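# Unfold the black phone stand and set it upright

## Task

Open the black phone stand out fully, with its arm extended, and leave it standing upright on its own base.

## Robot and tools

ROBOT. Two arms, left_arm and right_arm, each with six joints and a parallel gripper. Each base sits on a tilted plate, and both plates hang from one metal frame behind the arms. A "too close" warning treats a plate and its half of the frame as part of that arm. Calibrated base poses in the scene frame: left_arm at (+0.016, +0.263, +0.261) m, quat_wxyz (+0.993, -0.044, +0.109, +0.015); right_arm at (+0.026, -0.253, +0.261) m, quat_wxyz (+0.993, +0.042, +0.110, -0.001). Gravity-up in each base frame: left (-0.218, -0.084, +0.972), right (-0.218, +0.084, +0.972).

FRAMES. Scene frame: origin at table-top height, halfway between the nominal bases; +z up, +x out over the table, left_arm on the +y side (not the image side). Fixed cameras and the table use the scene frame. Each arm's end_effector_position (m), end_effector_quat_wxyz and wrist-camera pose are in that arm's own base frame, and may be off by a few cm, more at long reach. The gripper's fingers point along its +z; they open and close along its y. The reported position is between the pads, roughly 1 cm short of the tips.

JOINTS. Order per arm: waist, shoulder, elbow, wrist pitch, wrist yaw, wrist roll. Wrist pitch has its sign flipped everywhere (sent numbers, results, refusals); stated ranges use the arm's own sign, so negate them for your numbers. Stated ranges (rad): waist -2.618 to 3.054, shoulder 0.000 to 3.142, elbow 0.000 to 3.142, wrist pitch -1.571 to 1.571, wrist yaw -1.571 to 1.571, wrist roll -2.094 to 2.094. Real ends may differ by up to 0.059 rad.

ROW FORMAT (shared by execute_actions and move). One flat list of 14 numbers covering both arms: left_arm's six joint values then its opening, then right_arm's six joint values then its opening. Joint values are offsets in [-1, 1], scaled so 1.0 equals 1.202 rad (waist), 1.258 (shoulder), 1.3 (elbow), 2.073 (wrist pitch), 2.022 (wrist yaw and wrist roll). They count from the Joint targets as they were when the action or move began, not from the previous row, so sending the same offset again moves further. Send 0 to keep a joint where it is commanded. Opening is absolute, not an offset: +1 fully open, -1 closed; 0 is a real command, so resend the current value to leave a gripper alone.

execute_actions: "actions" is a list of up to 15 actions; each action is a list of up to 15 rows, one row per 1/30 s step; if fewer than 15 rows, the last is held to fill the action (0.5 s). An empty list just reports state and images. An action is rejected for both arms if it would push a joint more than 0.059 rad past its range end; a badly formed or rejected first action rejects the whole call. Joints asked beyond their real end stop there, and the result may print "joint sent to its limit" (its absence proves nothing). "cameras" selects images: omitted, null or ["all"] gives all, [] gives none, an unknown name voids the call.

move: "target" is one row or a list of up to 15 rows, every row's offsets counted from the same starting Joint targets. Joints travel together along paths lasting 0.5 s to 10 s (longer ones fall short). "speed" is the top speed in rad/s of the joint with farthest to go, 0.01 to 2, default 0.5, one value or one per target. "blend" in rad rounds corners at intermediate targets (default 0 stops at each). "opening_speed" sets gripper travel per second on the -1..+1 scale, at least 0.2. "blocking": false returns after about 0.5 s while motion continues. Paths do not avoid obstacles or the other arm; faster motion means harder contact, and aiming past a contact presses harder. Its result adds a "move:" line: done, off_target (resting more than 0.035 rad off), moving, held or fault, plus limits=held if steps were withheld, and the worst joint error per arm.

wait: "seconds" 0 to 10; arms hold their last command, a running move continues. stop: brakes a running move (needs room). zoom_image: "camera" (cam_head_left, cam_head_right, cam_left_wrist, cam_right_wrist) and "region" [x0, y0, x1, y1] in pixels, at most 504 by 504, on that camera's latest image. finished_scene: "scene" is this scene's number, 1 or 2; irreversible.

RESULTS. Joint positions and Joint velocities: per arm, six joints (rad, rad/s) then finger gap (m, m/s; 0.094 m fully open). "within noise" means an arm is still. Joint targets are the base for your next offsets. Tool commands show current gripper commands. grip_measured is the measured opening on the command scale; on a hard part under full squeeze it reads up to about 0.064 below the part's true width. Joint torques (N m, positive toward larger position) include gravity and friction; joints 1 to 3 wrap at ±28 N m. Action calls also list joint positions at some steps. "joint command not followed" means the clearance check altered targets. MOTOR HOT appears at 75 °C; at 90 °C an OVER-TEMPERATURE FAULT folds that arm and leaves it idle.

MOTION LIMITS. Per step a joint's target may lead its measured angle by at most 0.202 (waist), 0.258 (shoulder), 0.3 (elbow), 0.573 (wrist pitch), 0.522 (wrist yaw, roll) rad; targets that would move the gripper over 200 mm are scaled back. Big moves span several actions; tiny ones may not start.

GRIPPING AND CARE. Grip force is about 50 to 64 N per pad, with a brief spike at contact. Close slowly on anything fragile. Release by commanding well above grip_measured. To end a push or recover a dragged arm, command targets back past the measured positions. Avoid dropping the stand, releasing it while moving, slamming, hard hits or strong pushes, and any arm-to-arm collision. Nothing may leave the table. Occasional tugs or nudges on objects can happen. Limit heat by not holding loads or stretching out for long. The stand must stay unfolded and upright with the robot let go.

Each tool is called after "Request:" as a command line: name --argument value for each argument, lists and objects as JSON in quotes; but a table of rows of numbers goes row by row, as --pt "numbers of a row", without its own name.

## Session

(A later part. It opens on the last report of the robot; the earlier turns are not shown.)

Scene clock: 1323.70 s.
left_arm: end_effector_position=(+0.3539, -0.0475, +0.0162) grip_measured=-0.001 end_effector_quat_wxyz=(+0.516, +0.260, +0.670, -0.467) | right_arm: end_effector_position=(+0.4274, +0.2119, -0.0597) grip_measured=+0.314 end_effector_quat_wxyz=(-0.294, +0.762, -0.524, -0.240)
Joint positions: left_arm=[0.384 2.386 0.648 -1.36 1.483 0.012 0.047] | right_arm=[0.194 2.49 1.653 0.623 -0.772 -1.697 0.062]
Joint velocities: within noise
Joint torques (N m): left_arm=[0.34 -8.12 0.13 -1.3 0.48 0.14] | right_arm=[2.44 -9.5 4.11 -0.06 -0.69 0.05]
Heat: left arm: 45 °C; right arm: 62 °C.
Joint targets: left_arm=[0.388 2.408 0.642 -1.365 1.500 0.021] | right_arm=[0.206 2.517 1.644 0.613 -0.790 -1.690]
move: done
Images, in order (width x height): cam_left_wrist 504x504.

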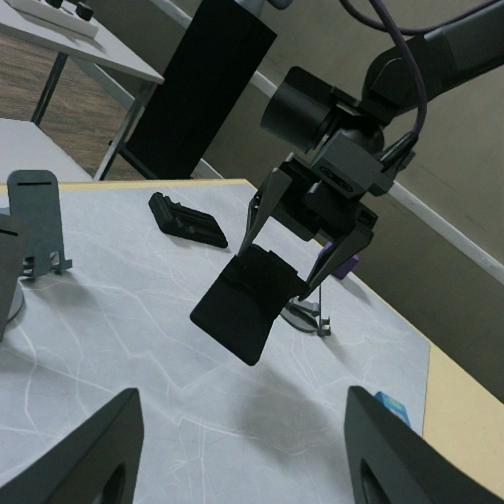

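Request:
move --target '[0,0,0,0,0,0,0.0,-0.007,0.0754,0.05,-0.02,0,-0.006,0.2]' --speed 0.15 --cameras '["cam_left_wrist","cam_right_wrist"]'

Request:
zoom_image --camera "cam_left_wrist" --region '[120, 180, 420, 480]'

Scene clock: 1333.30 s.
left_arm: end_effector_position=(+0.3538, -0.0475, +0.0163) grip_measured=-0.001 end_effector_quat_wxyz=(+0.516, +0.260, +0.669, -0.467) | right_arm: end_effector_position=(+0.4300, +0.2124, -0.0899) grip_measured=+0.314 end_effector_quat_wxyz=(-0.290, +0.761, -0.527, -0.244)
Joint positions: left_arm=[0.384 2.386 0.648 -1.36 1.484 0.013 0.047] | right_arm=[0.194 2.577 1.687 0.583 -0.772 -1.697 0.062]
Joint velocities: within noise
Joint torques (N m): left_arm=[0.25 -8.21 0.12 -1.3 0.44 0.12] | right_arm=[1.73 -9.06 6.79 -0.02 -0.72 -0.11]
Heat: left arm: 44 °C; right arm: 61 °C.
Joint targets: left_arm=[0.388 2.408 0.642 -1.365 1.500 0.021] | right_arm=[0.197 2.612 1.709 0.572 -0.790 -1.702]
move: done
Images, in order (width x height): cam_left_wrist 504x504, cam_right_wrist 504x504.

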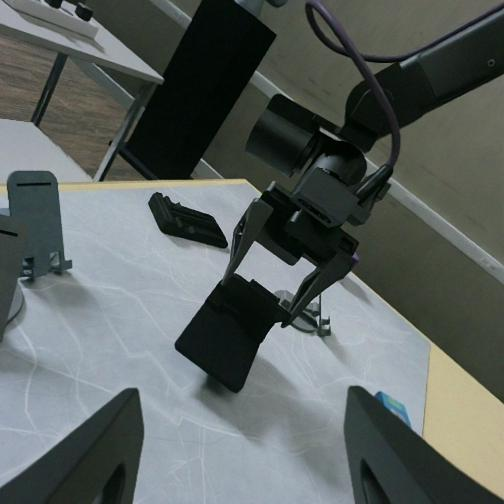

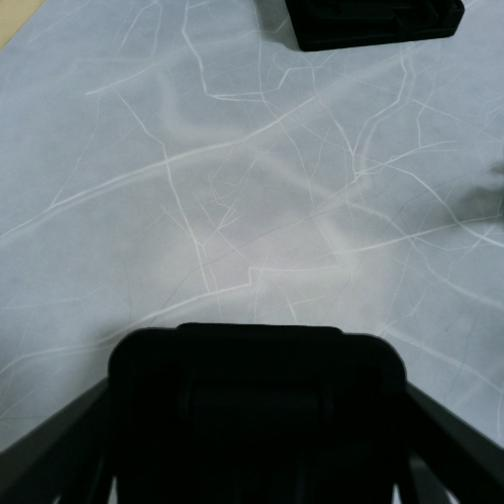

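Scaled by 1.680 from the camera's 504x504 image, which has a finer 720x720 frame.

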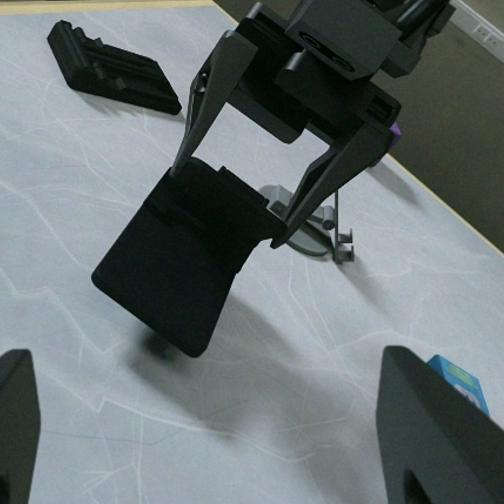

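Request:
move --target '[0,0,0,0,0,0,0.0,0,0.018,0.004,-0.004,0,0,0.2]' --speed 0.1 --cameras '["cam_left_wrist"]'

Request:
zoom_image --camera "cam_left_wrist" --region '[150, 250, 330, 430]'

Scene clock: 1344.93 s.
left_arm: end_effector_position=(+0.3538, -0.0475, +0.0163) grip_measured=-0.001 end_effector_quat_wxyz=(+0.516, +0.260, +0.669, -0.467) | right_arm: end_effector_position=(+0.4288, +0.2121, -0.0985) grip_measured=+0.314 end_effector_quat_wxyz=(-0.287, +0.760, -0.528, -0.247)
Joint positions: left_arm=[0.384 2.386 0.648 -1.36 1.484 0.013 0.047] | right_arm=[0.194 2.6 1.692 0.575 -0.772 -1.697 0.062]
Joint velocities: within noise
Joint torques (N m): left_arm=[0.28 -8.34 0.01 -1.32 0.43 0.11] | right_arm=[1.87 -8.99 6.6 -0.02 -0.72 -0.09]
Heat: left arm: 43 °C; right arm: 60 °C.
Joint targets: left_arm=[0.388 2.408 0.642 -1.365 1.500 0.021] | right_arm=[0.197 2.635 1.714 0.563 -0.790 -1.702]
move: done
Images, in order (width x height): cam_left_wrist 504x504.

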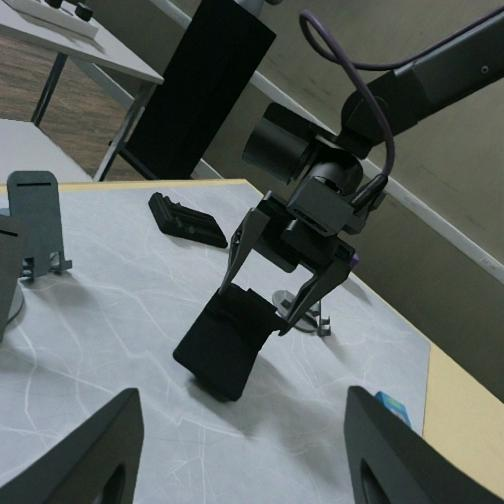

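Scaled by 2.800 from the camera's 504x504 image, which has a finer 720x720 frame.

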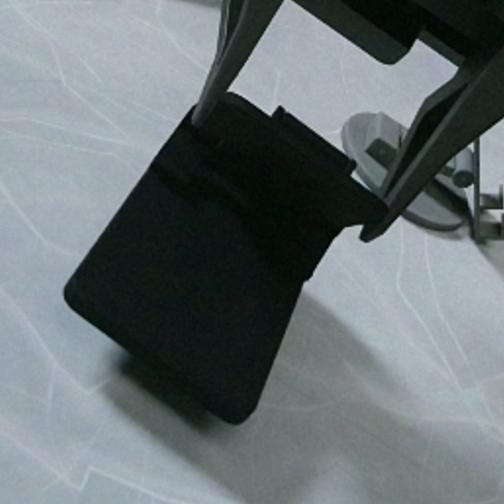

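Request:
move --target '[0,0,0,0,0,0,0.0,0,0,0,0,0,0,0.55]' --opening_speed 0.2 --cameras '["cam_left_wrist","cam_right_wrist"]'

Request:
zoom_image --camera "cam_left_wrist" --region '[150, 250, 330, 430]'

Scene clock: 1354.27 s.
left_arm: end_effector_position=(+0.3538, -0.0475, +0.0163) grip_measured=-0.001 end_effector_quat_wxyz=(+0.516, +0.261, +0.669, -0.467) | right_arm: end_effector_position=(+0.4299, +0.2123, -0.0980) grip_measured=+0.547 end_effector_quat_wxyz=(-0.288, +0.761, -0.527, -0.245)
Joint positions: left_arm=[0.384 2.386 0.648 -1.361 1.484 0.013 0.047] | right_arm=[0.194 2.6 1.695 0.573 -0.771 -1.697 0.073]
Joint velocities: within noise
Joint torques (N m): left_arm=[0.25 -8.38 -0.03 -1.31 0.47 0.08] | right_arm=[1.89 -9.17 6.26 0 -0.71 -0.11]
Heat: left arm: 43 °C; right arm: 59 °C.
Joint targets: left_arm=[0.388 2.408 0.642 -1.365 1.500 0.021] | right_arm=[0.197 2.635 1.714 0.563 -0.790 -1.702]
move: done
Images, in order (width x height): cam_left_wrist 504x504, cam_right_wrist 504x504.

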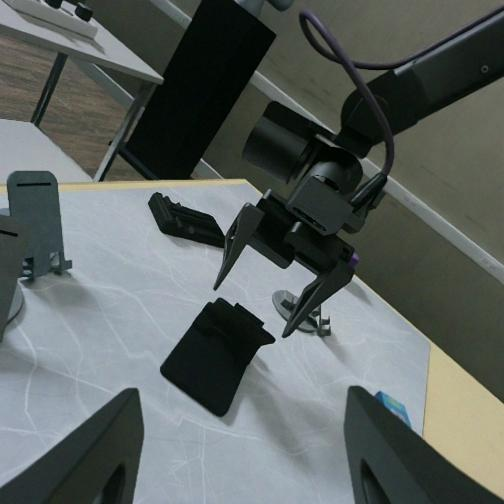

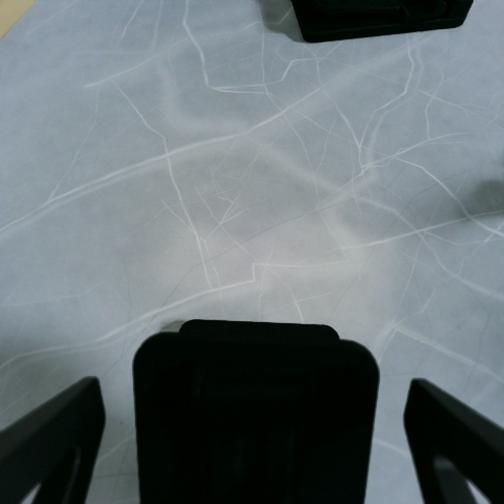

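Scaled by 2.800 from the camera's 504x504 image, which has a finer 720x720 frame.

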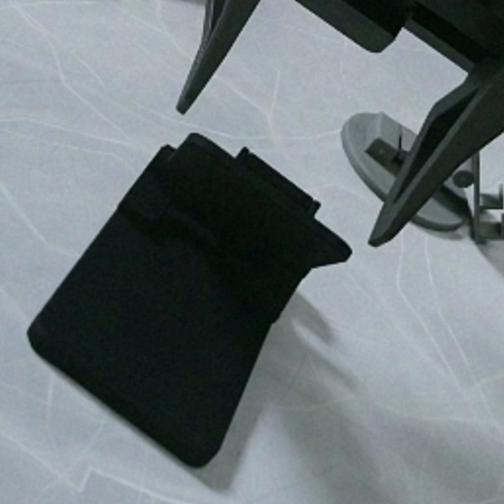

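Request:
move --target '[0,0,0,0,0,0,0.0,-0.1123,-0.115,0.053,0.1476,-0.005,-0.0895,0.9]' --opening_speed 1.0 --speed 0.25 --cameras '["cam_left_wrist","cam_right_wrist"]'

Request:
zoom_image --camera "cam_right_wrist" --region '[100, 200, 400, 500]'

Request:
zoom_image --camera "cam_left_wrist" --region '[140, 270, 320, 450]'

Scene clock: 1369.50 s.
left_arm: end_effector_position=(+0.3538, -0.0475, +0.0163) grip_measured=-0.001 end_effector_quat_wxyz=(+0.516, +0.261, +0.669, -0.467) | right_arm: end_effector_position=(+0.4381, +0.1546, -0.0515) grip_measured=+0.897 end_effector_quat_wxyz=(-0.287, +0.760, -0.529, -0.246)
Joint positions: left_arm=[0.384 2.386 0.648 -1.361 1.484 0.013 0.047] | right_arm=[0.065 2.525 1.765 0.846 -0.775 -1.874 0.089]
Joint velocities: within noise
Joint torques (N m): left_arm=[-0.02 -8.31 0.08 -1.37 0.47 0.08] | right_arm=[0.99 -14.45 6.6 0.55 -0.79 -0.12]
Heat: left arm: 42 °C; right arm: 59 °C.
Joint targets: left_arm=[0.388 2.408 0.642 -1.365 1.500 0.021] | right_arm=[0.062 2.490 1.783 0.869 -0.800 -1.883]
move: done
Images, in order (width x height): cam_left_wrist 504x504, cam_right_wrist 504x504.

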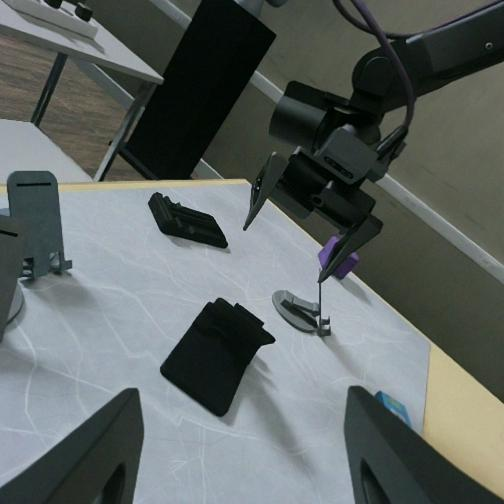

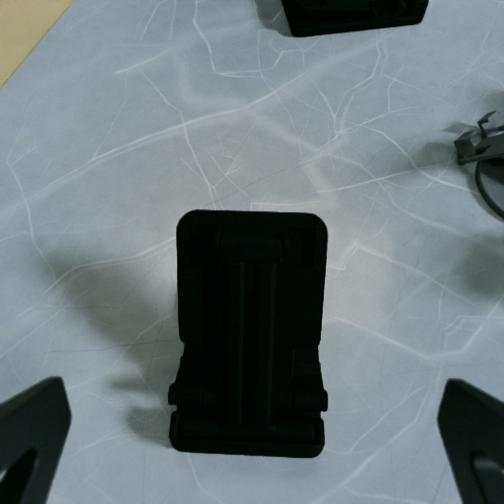

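Scaled by 1.680 from the camera's 504x504 image, which has a finer 720x720 frame.

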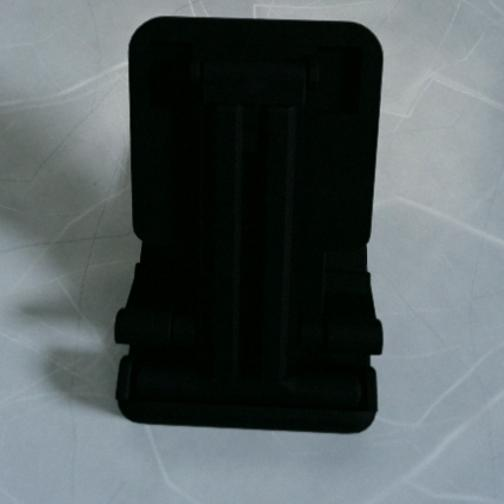

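Scaled by 2.800 from the camera's 504x504 image, which has a finer 720x720 frame.

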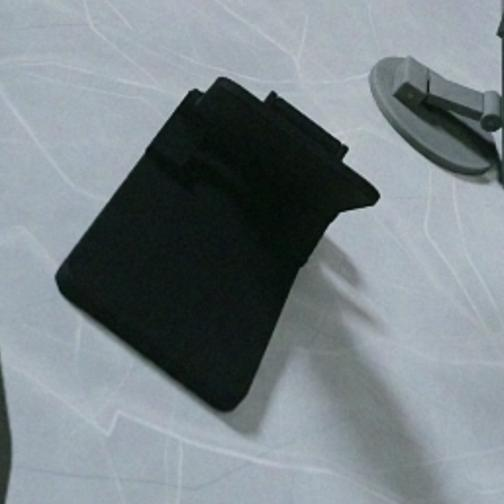

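Request:
move --target '[-0.4476,0.2215,0.3631,0.295,-0.3056,0.4682,1.0,0,0,0,0,0,0,0.9]' --speed 0.4

Scene clock: 1408.47 s.
left_arm: end_effector_position=(+0.4245, -0.1995, -0.1329) grip_measured=+0.998 end_effector_quat_wxyz=(+0.476, +0.578, +0.624, -0.221) | right_arm: end_effector_position=(+0.4378, +0.1546, -0.0515) grip_measured=+0.897 end_effector_quat_wxyz=(-0.287, +0.760, -0.529, -0.247)
Joint positions: left_arm=[-0.145 2.661 1.106 -0.776 0.878 0.962 0.094] | right_arm=[0.065 2.525 1.765 0.847 -0.775 -1.875 0.089]
Joint velocities: within noise
Joint torques (N m): left_arm=[-1.94 -10.26 2.3 -0.98 0.44 0.07] | right_arm=[1.06 -14.42 6.48 0.5 -0.82 -0.12]
Heat: left arm: 42 °C; right arm: 61 °C.
Joint targets: left_arm=[-0.150 2.687 1.115 -0.753 0.882 0.968] | right_arm=[0.062 2.490 1.783 0.869 -0.800 -1.883]
move: done

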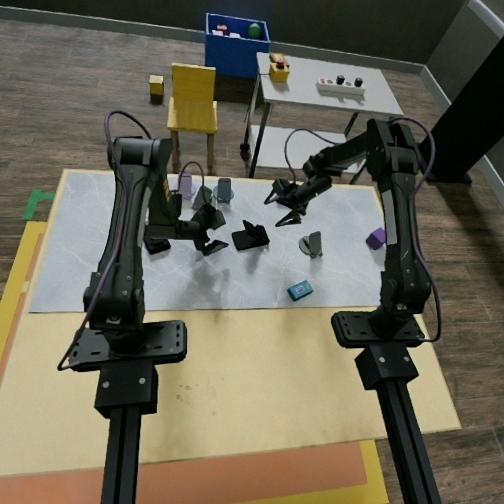

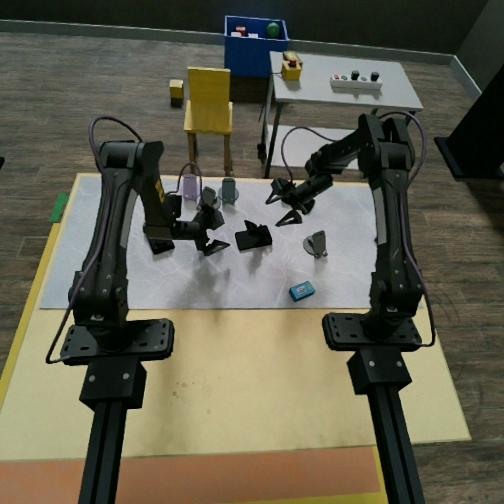

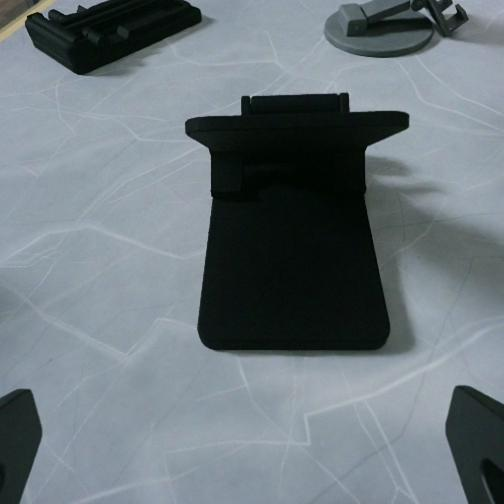

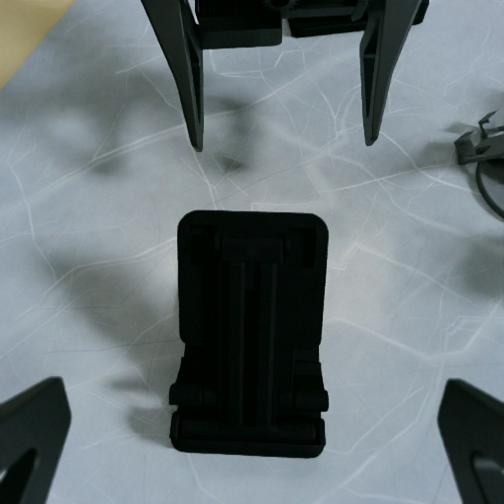

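Request:
move --target '[-0.0717,0.0819,0.0398,-0.0583,-0.0298,-0.0463,1.0,0,0,0,0,0,0,0.9]' --speed 0.15 --cameras '["cam_left_wrist","cam_right_wrist"]'

Scene clock: 1435.43 s.
left_arm: end_effector_position=(+0.4177, -0.2289, -0.1608) grip_measured=+0.998 end_effector_quat_wxyz=(+0.468, +0.578, +0.629, -0.225) | right_arm: end_effector_position=(+0.4378, +0.1546, -0.0515) grip_measured=+0.897 end_effector_quat_wxyz=(-0.287, +0.760, -0.529, -0.247)
Joint positions: left_arm=[-0.227 2.765 1.157 -0.869 0.818 0.88 0.094] | right_arm=[0.065 2.525 1.765 0.847 -0.775 -1.875 0.089]
Joint velocities: within noise
Joint torques (N m): left_arm=[-2.7 -10.33 2.22 -1.29 0.42 -0.03] | right_arm=[1.05 -14.35 6.45 0.51 -0.77 -0.15]
Heat: left arm: 43 °C; right arm: 62 °C.
Joint targets: left_arm=[-0.236 2.790 1.166 -0.874 0.822 0.874] | right_arm=[0.062 2.490 1.783 0.869 -0.800 -1.883]
move: done
Images, in order (width x height): cam_left_wrist 504x504, cam_right_wrist 504x504.

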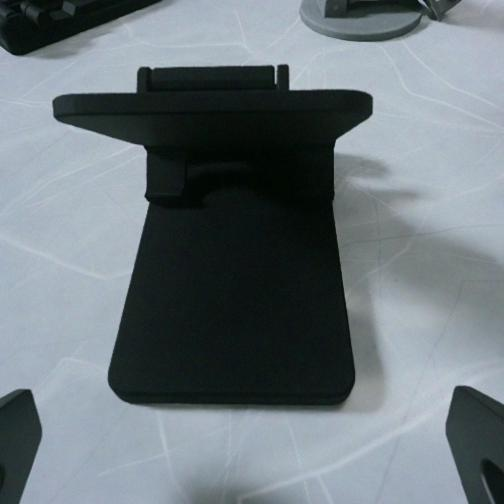

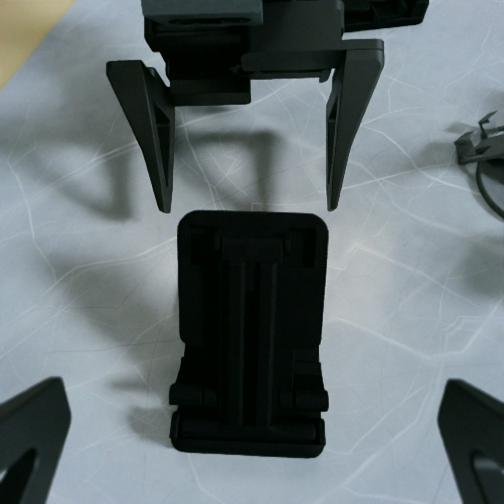

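Request:
move --target '[-0.0548,0.0734,0.1064,0,-0.0243,-0.0313,1.0,0,0,0,0,0,0,0.9]' --speed 0.12 --cameras '["cam_left_wrist","cam_right_wrist"]'

Scene clock: 1452.50 s.
left_arm: end_effector_position=(+0.4331, -0.2579, -0.1773) grip_measured=+0.998 end_effector_quat_wxyz=(+0.470, +0.577, +0.629, -0.225) | right_arm: end_effector_position=(+0.4378, +0.1546, -0.0515) grip_measured=+0.897 end_effector_quat_wxyz=(-0.287, +0.760, -0.529, -0.247)
Joint positions: left_arm=[-0.291 2.855 1.295 -0.871 0.77 0.817 0.094] | right_arm=[0.065 2.525 1.765 0.847 -0.775 -1.875 0.089]
Joint velocities: within noise
Joint torques (N m): left_arm=[-3 -10.51 2.37 -1.39 0.37 -0.03] | right_arm=[1.02 -14.32 6.43 0.54 -0.78 -0.13]
Heat: left arm: 44 °C; right arm: 62 °C.
Joint targets: left_arm=[-0.303 2.882 1.305 -0.874 0.773 0.811] | right_arm=[0.062 2.490 1.783 0.869 -0.800 -1.883]
move: done
Images, in order (width x height): cam_left_wrist 504x504, cam_right_wrist 504x504.

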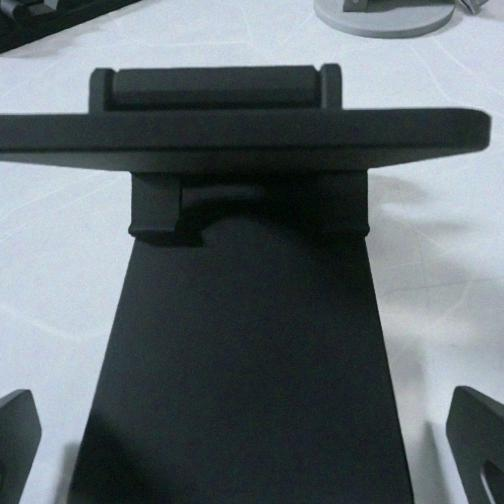

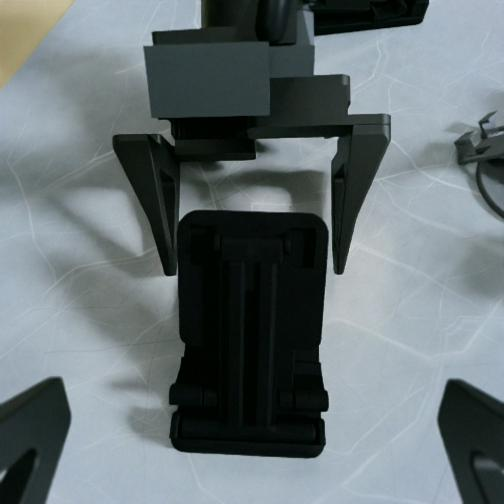

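Request:
move --target '[0,0,0,0,0,0,0.2,0,0,0,0,0,0,0.9]' --opening_speed 0.6 --cameras '["cam_left_wrist","cam_right_wrist"]'

Scene clock: 1457.27 s.
left_arm: end_effector_position=(+0.4333, -0.2578, -0.1774) grip_measured=+0.478 end_effector_quat_wxyz=(+0.470, +0.577, +0.629, -0.224) | right_arm: end_effector_position=(+0.4378, +0.1546, -0.0515) grip_measured=+0.897 end_effector_quat_wxyz=(-0.287, +0.760, -0.529, -0.247)
Joint positions: left_arm=[-0.291 2.855 1.295 -0.871 0.768 0.816 0.069] | right_arm=[0.065 2.525 1.765 0.847 -0.775 -1.875 0.089]
Joint velocities: within noise
Joint torques (N m): left_arm=[-3.18 -10.7 2.62 -1.41 0.37 -0.02] | right_arm=[1.18 -14.48 6.41 0.53 -0.79 -0.11]
Heat: left arm: 45 °C; right arm: 62 °C.
Joint targets: left_arm=[-0.303 2.882 1.305 -0.874 0.773 0.811] | right_arm=[0.062 2.490 1.783 0.869 -0.800 -1.883]
move: done
Images, in order (width x height): cam_left_wrist 504x504, cam_right_wrist 504x504.

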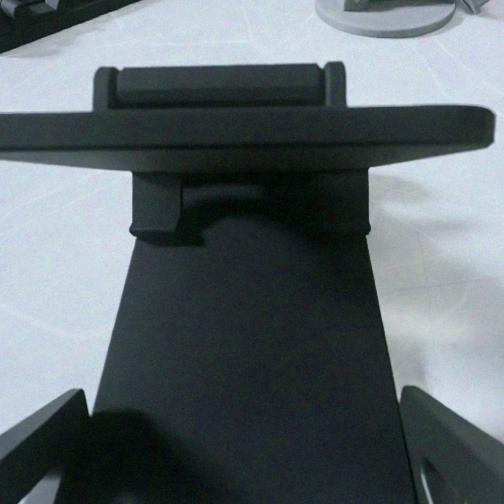

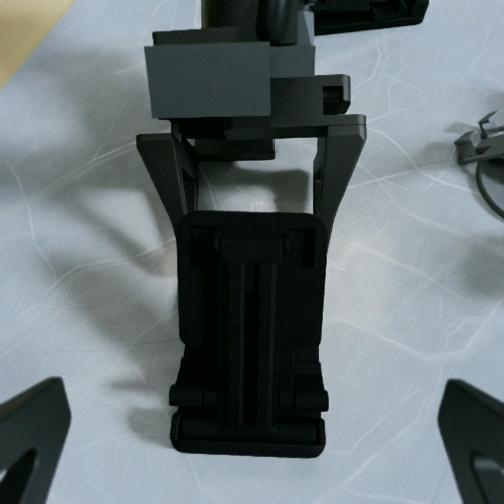

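Request:
move --target '[0,0,0,0,0,0,0.2,0.1123,0.115,-0.053,-0.1476,0.005,0.0895,0.95]' --speed 0.15 --cameras '["cam_left_wrist","cam_right_wrist"]'

Scene clock: 1477.40 s.
left_arm: end_effector_position=(+0.4334, -0.2578, -0.1773) grip_measured=+0.478 end_effector_quat_wxyz=(+0.470, +0.577, +0.629, -0.224) | right_arm: end_effector_position=(+0.4424, +0.2125, -0.0892) grip_measured=+0.947 end_effector_quat_wxyz=(-0.302, +0.765, -0.519, -0.233)
Joint positions: left_arm=[-0.291 2.855 1.295 -0.872 0.768 0.816 0.069] | right_arm=[0.189 2.598 1.728 0.575 -0.775 -1.71 0.091]
Joint velocities: within noise
Joint torques (N m): left_arm=[-3.07 -10.81 2.41 -1.42 0.41 0] | right_arm=[2.18 -9.11 3.55 -0.09 -0.68 0.03]
Heat: left arm: 46 °C; right arm: 62 °C.
Joint targets: left_arm=[-0.303 2.882 1.305 -0.874 0.773 0.811] | right_arm=[0.197 2.635 1.714 0.563 -0.790 -1.702]
move: off_target (right_arm); right_arm: the shoulder is farthest, 0.037 rad from its target
Images, in order (width x height): cam_left_wrist 504x504, cam_right_wrist 504x504.

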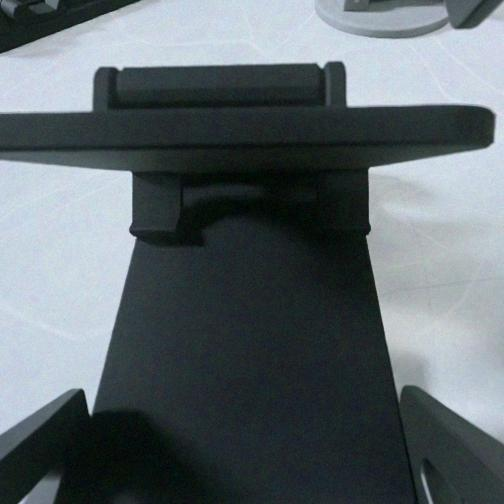

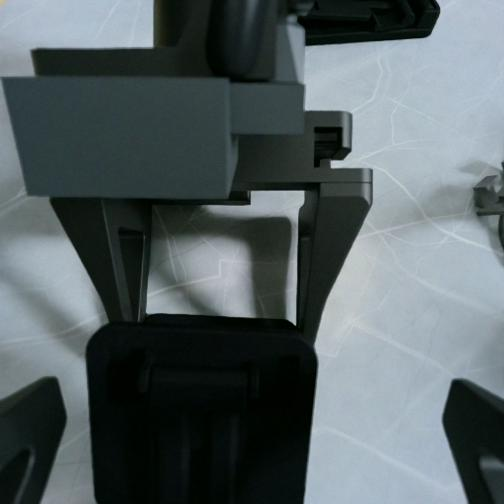

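Request:
move --target '[0,0,0,0,0,0,0.2,0,0,-0.03,0,0,0,0.95]' --speed 0.1 --cameras '["cam_right_wrist"]'

Scene clock: 1490.87 s.
left_arm: end_effector_position=(+0.4334, -0.2578, -0.1773) grip_measured=+0.478 end_effector_quat_wxyz=(+0.470, +0.577, +0.629, -0.224) | right_arm: end_effector_position=(+0.4297, +0.2101, -0.0978) grip_measured=+0.947 end_effector_quat_wxyz=(-0.290, +0.762, -0.525, -0.245)
Joint positions: left_arm=[-0.291 2.855 1.295 -0.872 0.768 0.816 0.069] | right_arm=[0.189 2.598 1.689 0.572 -0.775 -1.709 0.091]
Joint velocities: within noise
Joint torques (N m): left_arm=[-3.04 -10.62 2.51 -1.39 0.38 -0.06] | right_arm=[2.35 -8.79 3.36 -0.04 -0.68 0.03]
Heat: left arm: 46 °C; right arm: 59 °C.
Joint targets: left_arm=[-0.303 2.882 1.305 -0.874 0.773 0.811] | right_arm=[0.197 2.635 1.675 0.563 -0.790 -1.702]
move: off_target (right_arm); right_arm: the shoulder is farthest, 0.037 rad from its target
Images, in order (width x height): cam_right_wrist 504x504.

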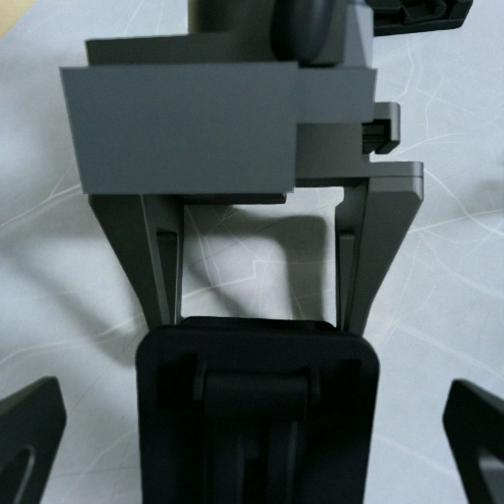

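Request:
move --target '[0,0,0,0,0,0,0.2,0,0,0,0,0,0,0.1]' --opening_speed 0.6 --cameras '["cam_right_wrist","cam_left_wrist"]'

Scene clock: 1495.07 s.
left_arm: end_effector_position=(+0.4334, -0.2578, -0.1773) grip_measured=+0.478 end_effector_quat_wxyz=(+0.470, +0.577, +0.629, -0.224) | right_arm: end_effector_position=(+0.4297, +0.2101, -0.0978) grip_measured=+0.103 end_effector_quat_wxyz=(-0.290, +0.762, -0.525, -0.245)
Joint positions: left_arm=[-0.291 2.855 1.295 -0.872 0.768 0.816 0.069] | right_arm=[0.189 2.598 1.689 0.572 -0.775 -1.709 0.052]
Joint velocities: within noise
Joint torques (N m): left_arm=[-3.1 -10.63 2.67 -1.43 0.38 -0.05] | right_arm=[2.35 -8.98 3.4 0.01 -0.7 0.04]
Heat: left arm: 46 °C; right arm: 59 °C.
Joint targets: left_arm=[-0.303 2.882 1.305 -0.874 0.773 0.811] | right_arm=[0.197 2.635 1.675 0.563 -0.790 -1.702]
move: off_target (right_arm); right_arm: the shoulder is farthest, 0.037 rad from its target
Images, in order (width x height): cam_left_wrist 504x504, cam_right_wrist 504x504.

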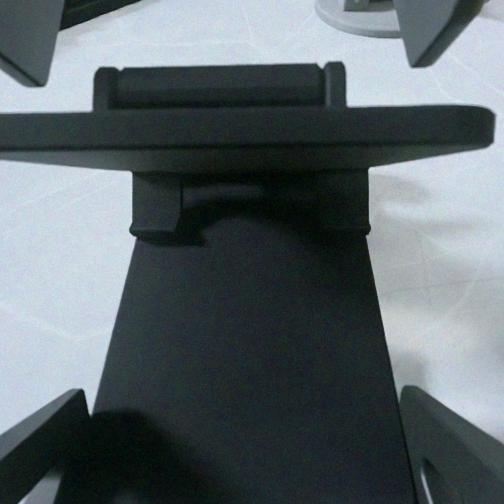

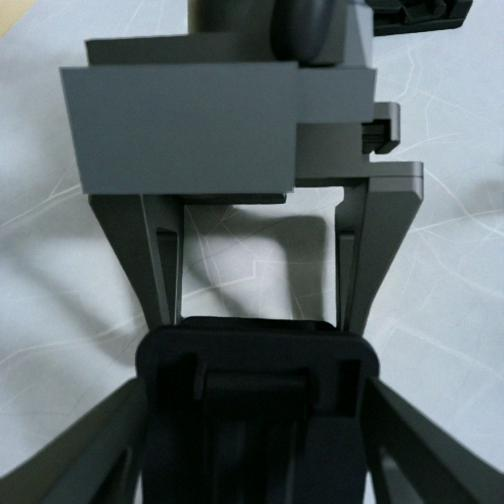

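Request:
move --pt "0 0 0 0 0 0 0.2 0 0 0 0 0 0 0.95" --pt "0 0 0 0 0 0 0.2 0.0112 0.047 0.0423 -0.0116 0.0067 0 0.95" --speed 0.1 --cameras '["cam_right_wrist","cam_left_wrist"]'

Scene clock: 1509.33 s.
left_arm: end_effector_position=(+0.4334, -0.2578, -0.1773) grip_measured=+0.478 end_effector_quat_wxyz=(+0.470, +0.577, +0.629, -0.224) | right_arm: end_effector_position=(+0.4263, +0.2140, -0.1191) grip_measured=+0.947 end_effector_quat_wxyz=(-0.282, +0.764, -0.524, -0.249)
Joint positions: left_arm=[-0.291 2.855 1.295 -0.872 0.768 0.816 0.069] | right_arm=[0.2 2.656 1.711 0.552 -0.769 -1.709 0.091]
Joint velocities: within noise
Joint torques (N m): left_arm=[-3.07 -10.48 2.66 -1.39 0.4 -0.03] | right_arm=[2.43 -8.87 5.93 -0.01 -0.57 0.04]
Heat: left arm: 46 °C; right arm: 58 °C.
Joint targets: left_arm=[-0.303 2.882 1.305 -0.874 0.773 0.811] | right_arm=[0.211 2.694 1.730 0.539 -0.776 -1.702]
move: off_target (right_arm); right_arm: the shoulder is farthest, 0.038 rad from its target
Images, in order (width x height): cam_left_wrist 504x504, cam_right_wrist 504x504.

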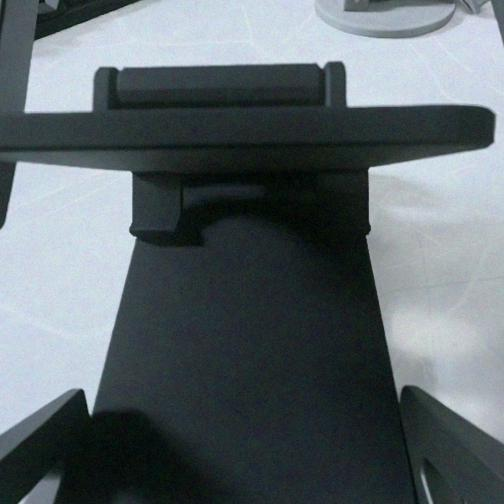

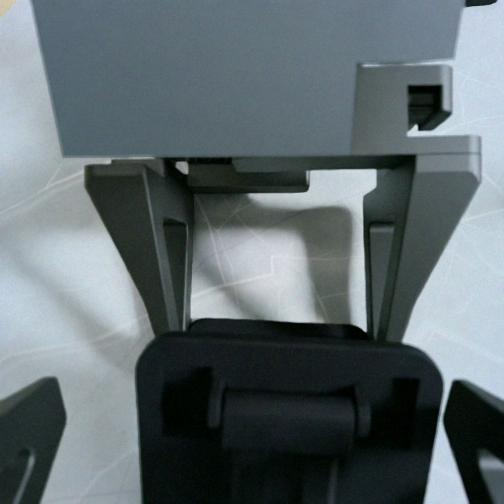

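Request:
move --target '[0,0,0,0,0,0,0.2,0,0,0.015,0.003,0,0,0.95]' --speed 0.1 --cameras '["cam_right_wrist"]'

Scene clock: 1514.50 s.
left_arm: end_effector_position=(+0.4334, -0.2578, -0.1773) grip_measured=+0.478 end_effector_quat_wxyz=(+0.470, +0.577, +0.629, -0.224) | right_arm: end_effector_position=(+0.4332, +0.2153, -0.1151) grip_measured=+0.947 end_effector_quat_wxyz=(-0.288, +0.766, -0.521, -0.243)
Joint positions: left_arm=[-0.291 2.855 1.295 -0.872 0.768 0.816 0.069] | right_arm=[0.2 2.656 1.731 0.551 -0.768 -1.709 0.091]
Joint velocities: within noise
Joint torques (N m): left_arm=[-2.91 -10.73 2.52 -1.38 0.4 -0.04] | right_arm=[2.45 -8.84 6.19 -0.01 -0.62 0.05]
Heat: left arm: 46 °C; right arm: 58 °C.
Joint targets: left_arm=[-0.303 2.882 1.305 -0.874 0.773 0.811] | right_arm=[0.211 2.694 1.749 0.546 -0.776 -1.702]
move: off_target (right_arm); right_arm: the shoulder is farthest, 0.038 rad from its target
Images, in order (width x height): cam_right_wrist 504x504.

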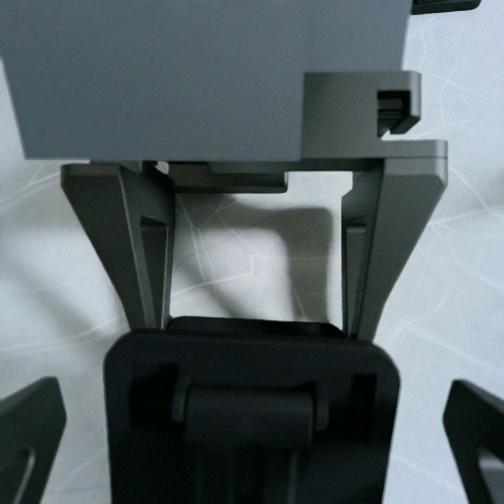

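Request:
move --target '[0,0,0,0,0,0,0.2,0,0,0,0,0,0,0.15]' --opening_speed 0.6 --cameras '["cam_right_wrist","cam_left_wrist"]'

Scene clock: 1519.03 s.
left_arm: end_effector_position=(+0.4340, -0.2576, -0.1772) grip_measured=+0.478 end_effector_quat_wxyz=(+0.471, +0.576, +0.630, -0.223) | right_arm: end_effector_position=(+0.4332, +0.2153, -0.1151) grip_measured=+0.314 end_effector_quat_wxyz=(-0.288, +0.765, -0.521, -0.243)
Joint positions: left_arm=[-0.291 2.855 1.295 -0.874 0.765 0.816 0.069] | right_arm=[0.2 2.656 1.731 0.551 -0.768 -1.707 0.062]
Joint velocities: within noise
Joint torques (N m): left_arm=[-3.1 -10.61 2.51 -1.41 0.38 -0.03] | right_arm=[2.55 -8.87 6.05 0.03 -0.62 0.01]
Heat: left arm: 46 °C; right arm: 58 °C.
Joint targets: left_arm=[-0.303 2.882 1.305 -0.874 0.772 0.811] | right_arm=[0.211 2.694 1.749 0.546 -0.776 -1.702]
move: off_target (right_arm); right_arm: the shoulder is farthest, 0.038 rad from its target
Images, in order (width x height): cam_left_wrist 504x504, cam_right_wrist 504x504.

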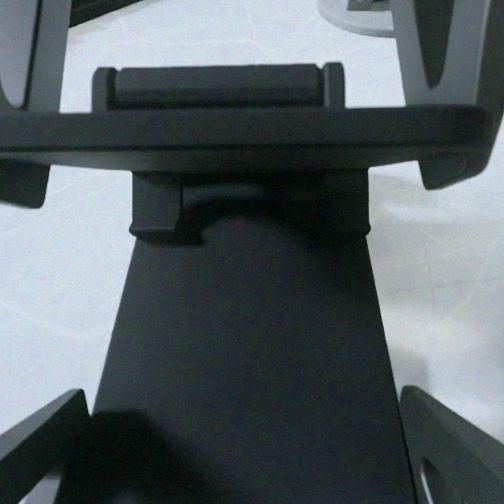

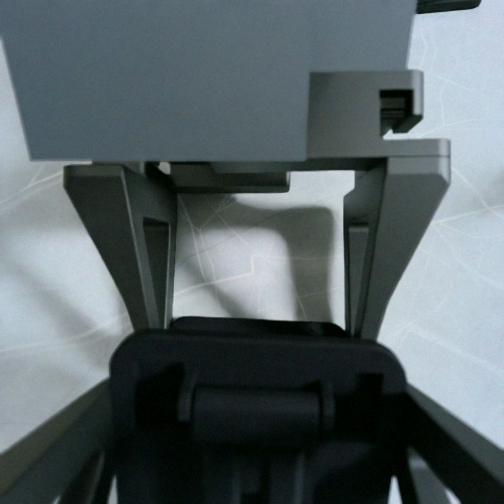

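Request:
move --target '[0,0,0,0,0,0,0.2,-0.0757,0,0.0546,0.0743,-0.0861,-0.0584,0.15]' --speed 0.1 --cameras '["cam_left_wrist","cam_right_wrist"]'

Scene clock: 1556.07 s.
left_arm: end_effector_position=(+0.4391, -0.2696, -0.1636) grip_measured=+0.478 end_effector_quat_wxyz=(+0.494, +0.580, +0.606, -0.227) | right_arm: end_effector_position=(+0.4383, +0.1991, -0.0993) grip_measured=+0.314 end_effector_quat_wxyz=(-0.322, +0.755, -0.502, -0.273)
Joint positions: left_arm=[-0.305 2.855 1.312 -0.927 0.787 0.799 0.069] | right_arm=[0.137 2.674 1.788 0.66 -0.871 -1.82 0.062]
Joint velocities: within noise
Joint torques (N m): left_arm=[-1.76 -10.85 1.43 -0.92 0.16 0.14] | right_arm=[0.29 -10.33 7.34 0.59 -1.49 -0.07]
Heat: left arm: 46 °C; right arm: 60 °C.
Joint targets: left_arm=[-0.302 2.882 1.304 -0.874 0.772 0.811] | right_arm=[0.120 2.694 1.820 0.699 -0.951 -1.820]
move: off_target (left_arm, right_arm); left_arm: the wrist pitch is farthest, 0.053 rad from its target; right_arm: the wrist yaw is farthest, 0.079 rad from its target
Images, in order (width x height): cam_left_wrist 504x504, cam_right_wrist 504x504.

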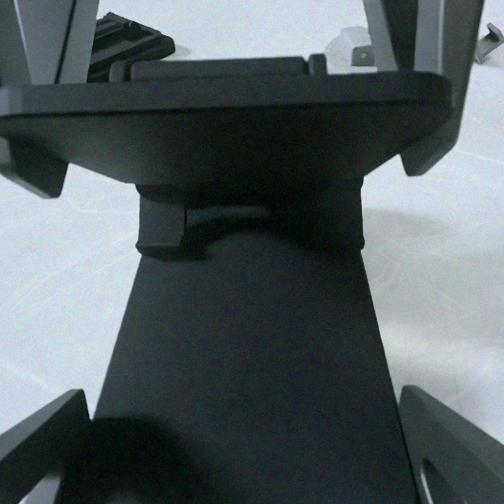

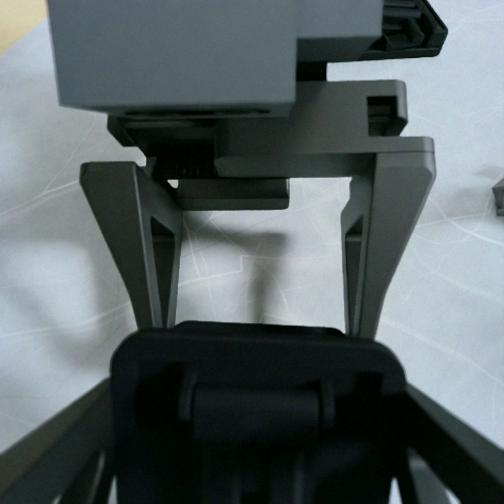

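Request:
move --target '[0,0,0,0,0,0,0.2,-0.0582,0.0843,0.1615,0.15,-0.0935,-0.1113,0.15]' --speed 0.1 --cameras '["cam_left_wrist","cam_right_wrist"]'

Scene clock: 1565.10 s.
left_arm: end_effector_position=(+0.4428, -0.2760, -0.1530) grip_measured=+0.477 end_effector_quat_wxyz=(+0.513, +0.582, +0.589, -0.228) | right_arm: end_effector_position=(+0.4421, +0.1846, -0.0844) grip_measured=+0.314 end_effector_quat_wxyz=(-0.366, +0.737, -0.462, -0.330)
Joint positions: left_arm=[-0.311 2.855 1.321 -0.972 0.804 0.788 0.069] | right_arm=[0.07 2.789 1.992 0.944 -1.022 -2.047 0.062]
Joint velocities: within noise
Joint torques (N m): left_arm=[-1.35 -10.92 0.88 -0.52 0.03 0.28] | right_arm=[-0.09 -11.22 8.03 1.14 -1.95 -0.05]
Heat: left arm: 47 °C; right arm: 62 °C.
Joint targets: left_arm=[-0.303 2.882 1.304 -0.874 0.773 0.811] | right_arm=[0.050 2.800 2.030 1.010 -1.139 -2.045]
move: off_target (left_arm, right_arm); left_arm: the wrist pitch is farthest, 0.098 rad from its target; right_arm: the wrist yaw is farthest, 0.118 rad from its target
Images, in order (width x height): cam_left_wrist 504x504, cam_right_wrist 504x504.

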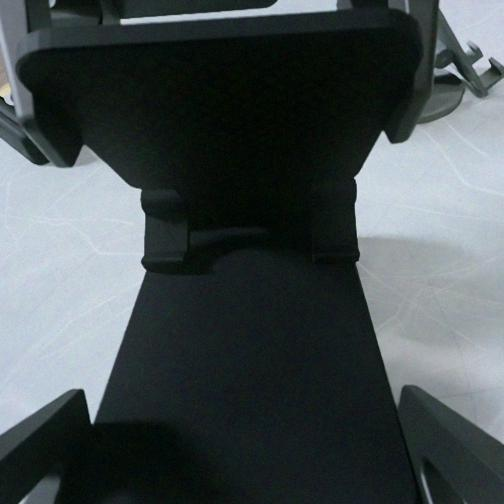

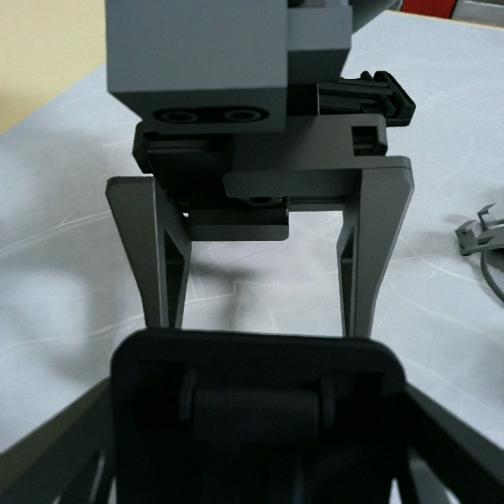

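Request:
zoom_image --camera "cam_left_wrist" --region '[0, 0, 460, 400]'

Scaled by 1.096 from the camera's 504x504 image, which has a finer 720x720 frame.

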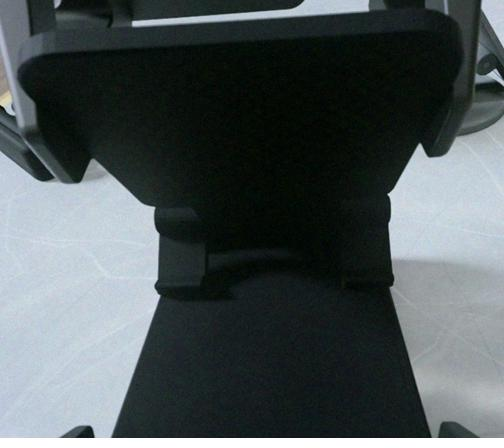

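Request:
move --target '[0,0,0,0,0,0,0.2,0.0167,-0.0577,-0.0573,-0.0167,-0.0012,0.019,0.15]' --speed 0.08 --cameras '["cam_left_wrist","cam_right_wrist"]'

Scene clock: 1584.87 s.
left_arm: end_effector_position=(+0.4397, -0.2763, -0.1553) grip_measured=+0.477 end_effector_quat_wxyz=(+0.506, +0.583, +0.591, -0.235) | right_arm: end_effector_position=(+0.4374, +0.1856, -0.0873) grip_measured=+0.313 end_effector_quat_wxyz=(-0.366, +0.728, -0.469, -0.340)
Joint positions: left_arm=[-0.311 2.855 1.321 -0.954 0.814 0.789 0.069] | right_arm=[0.07 2.789 1.967 0.929 -1.037 -2.029 0.062]
Joint velocities: within noise
Joint torques (N m): left_arm=[-1.22 -10.8 0.72 -0.73 -0.05 0.29] | right_arm=[1.44 -16.65 3.43 0.99 -1.81 0.24]
Heat: left arm: 47 °C; right arm: 61 °C.
Joint targets: left_arm=[-0.303 2.882 1.304 -0.874 0.773 0.811] | right_arm=[0.070 2.727 1.956 0.976 -1.142 -2.006]
move: off_target (left_arm, right_arm); left_arm: the wrist pitch is farthest, 0.080 rad from its target; right_arm: the wrist yaw is farthest, 0.105 rad from its target
Images, in order (width x height): cam_left_wrist 504x504, cam_right_wrist 504x504.

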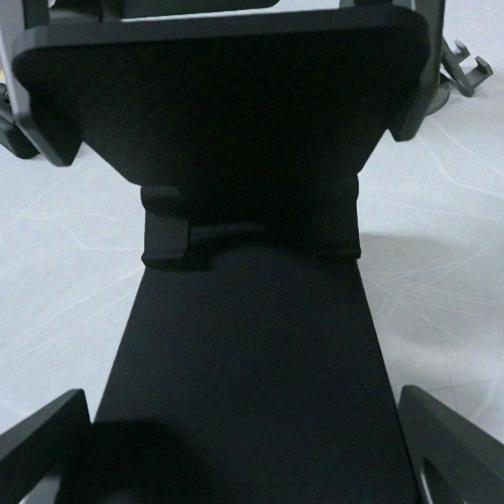

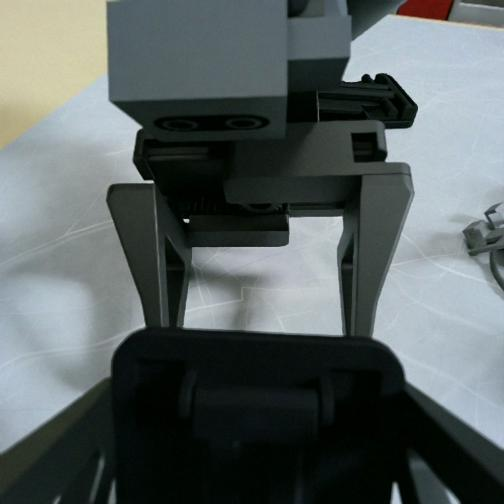

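Request:
move --target '[0,0,0,0,0,0,0.2,0.0167,-0.0577,-0.0573,-0.0167,-0.0012,0.019,0.15]' --speed 0.08 --cameras '["cam_left_wrist","cam_right_wrist"]'

Scene clock: 1592.33 s.
left_arm: end_effector_position=(+0.4372, -0.2785, -0.1522) grip_measured=+0.477 end_effector_quat_wxyz=(+0.509, +0.585, +0.582, -0.244) | right_arm: end_effector_position=(+0.4331, +0.1870, -0.0814) grip_measured=+0.313 end_effector_quat_wxyz=(-0.363, +0.729, -0.475, -0.333)
Joint positions: left_arm=[-0.311 2.855 1.321 -0.962 0.838 0.788 0.069] | right_arm=[0.077 2.735 1.891 0.873 -1.023 -1.992 0.062]
Joint velocities: within noise
Joint torques (N m): left_arm=[-1.51 -10.81 0.68 -0.61 -0.32 0.23] | right_arm=[2.5 -17.83 3.74 1.13 -1.99 0.24]
Heat: left arm: 47 °C; right arm: 64 °C.
Joint targets: left_arm=[-0.303 2.882 1.304 -0.874 0.772 0.811] | right_arm=[0.090 2.655 1.881 0.941 -1.144 -1.968]
move: off_target (left_arm, right_arm); left_arm: the wrist pitch is farthest, 0.088 rad from its target; right_arm: the wrist yaw is farthest, 0.121 rad from its target
Images, in order (width x height): cam_left_wrist 504x504, cam_right_wrist 504x504.

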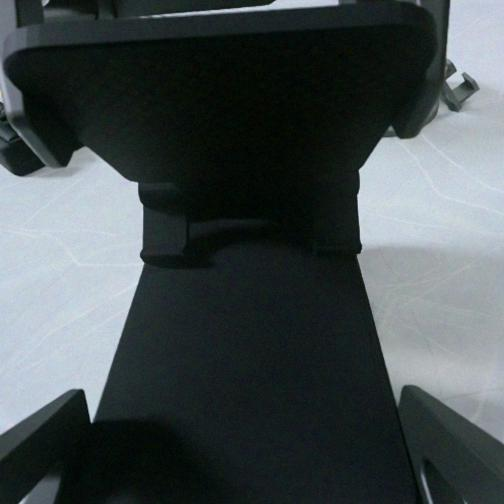

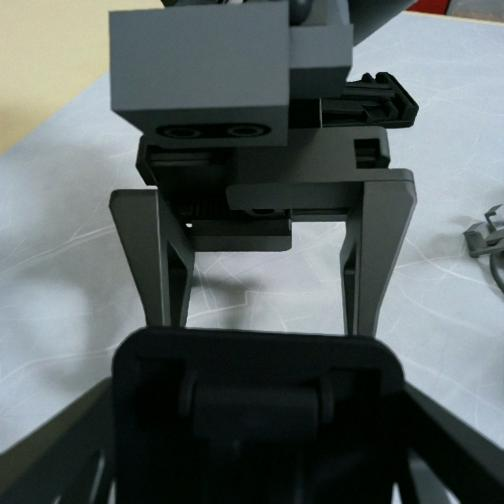

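Request:
move --target '[0,0.03,0,0.06,0,0,0.2,0.0167,-0.0577,-0.0373,-0.0167,-0.0012,0.015,0.15]' --speed 0.08 --cameras '["cam_left_wrist","cam_right_wrist"]'

Scene clock: 1608.17 s.
left_arm: end_effector_position=(+0.4319, -0.2791, -0.1551) grip_measured=+0.477 end_effector_quat_wxyz=(+0.499, +0.583, +0.587, -0.258) | right_arm: end_effector_position=(+0.4283, +0.1890, -0.0767) grip_measured=+0.313 end_effector_quat_wxyz=(-0.346, +0.733, -0.486, -0.325)
Joint positions: left_arm=[-0.311 2.855 1.321 -0.935 0.856 0.781 0.069] | right_arm=[0.09 2.685 1.835 0.839 -0.986 -1.944 0.062]
Joint velocities: within noise
Joint torques (N m): left_arm=[-1.18 -7.66 0.91 0.47 -0.5 0.34] | right_arm=[3.11 -19.52 4.29 1.1 -2.45 -0.02]
Heat: left arm: 47 °C; right arm: 82 °C. Fold the right arm in close to its base, or ease its load, before you think long.
Joint targets: left_arm=[-0.303 2.920 1.304 -0.750 0.773 0.811] | right_arm=[0.110 2.582 1.833 0.907 -1.147 -1.938]
MOTOR HOT: the shoulder of the right arm reports 82 °C; the controller's stop level is 90 °C. To cool a motor, set the load down, stop pushing, or move to a pose that needs little force.
move: off_target (left_arm, right_arm); left_arm: the wrist pitch is farthest, 0.186 rad from its target; right_arm: the wrist yaw is farthest, 0.161 rad from its target
Images, in order (width x height): cam_left_wrist 504x504, cam_right_wrist 504x504.

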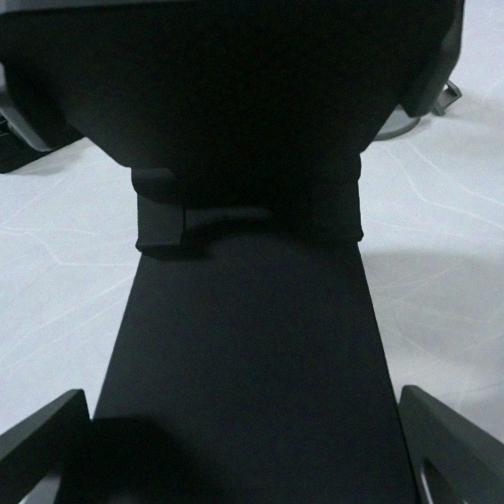

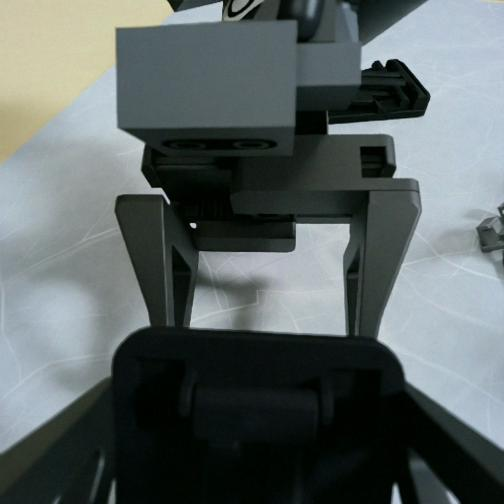

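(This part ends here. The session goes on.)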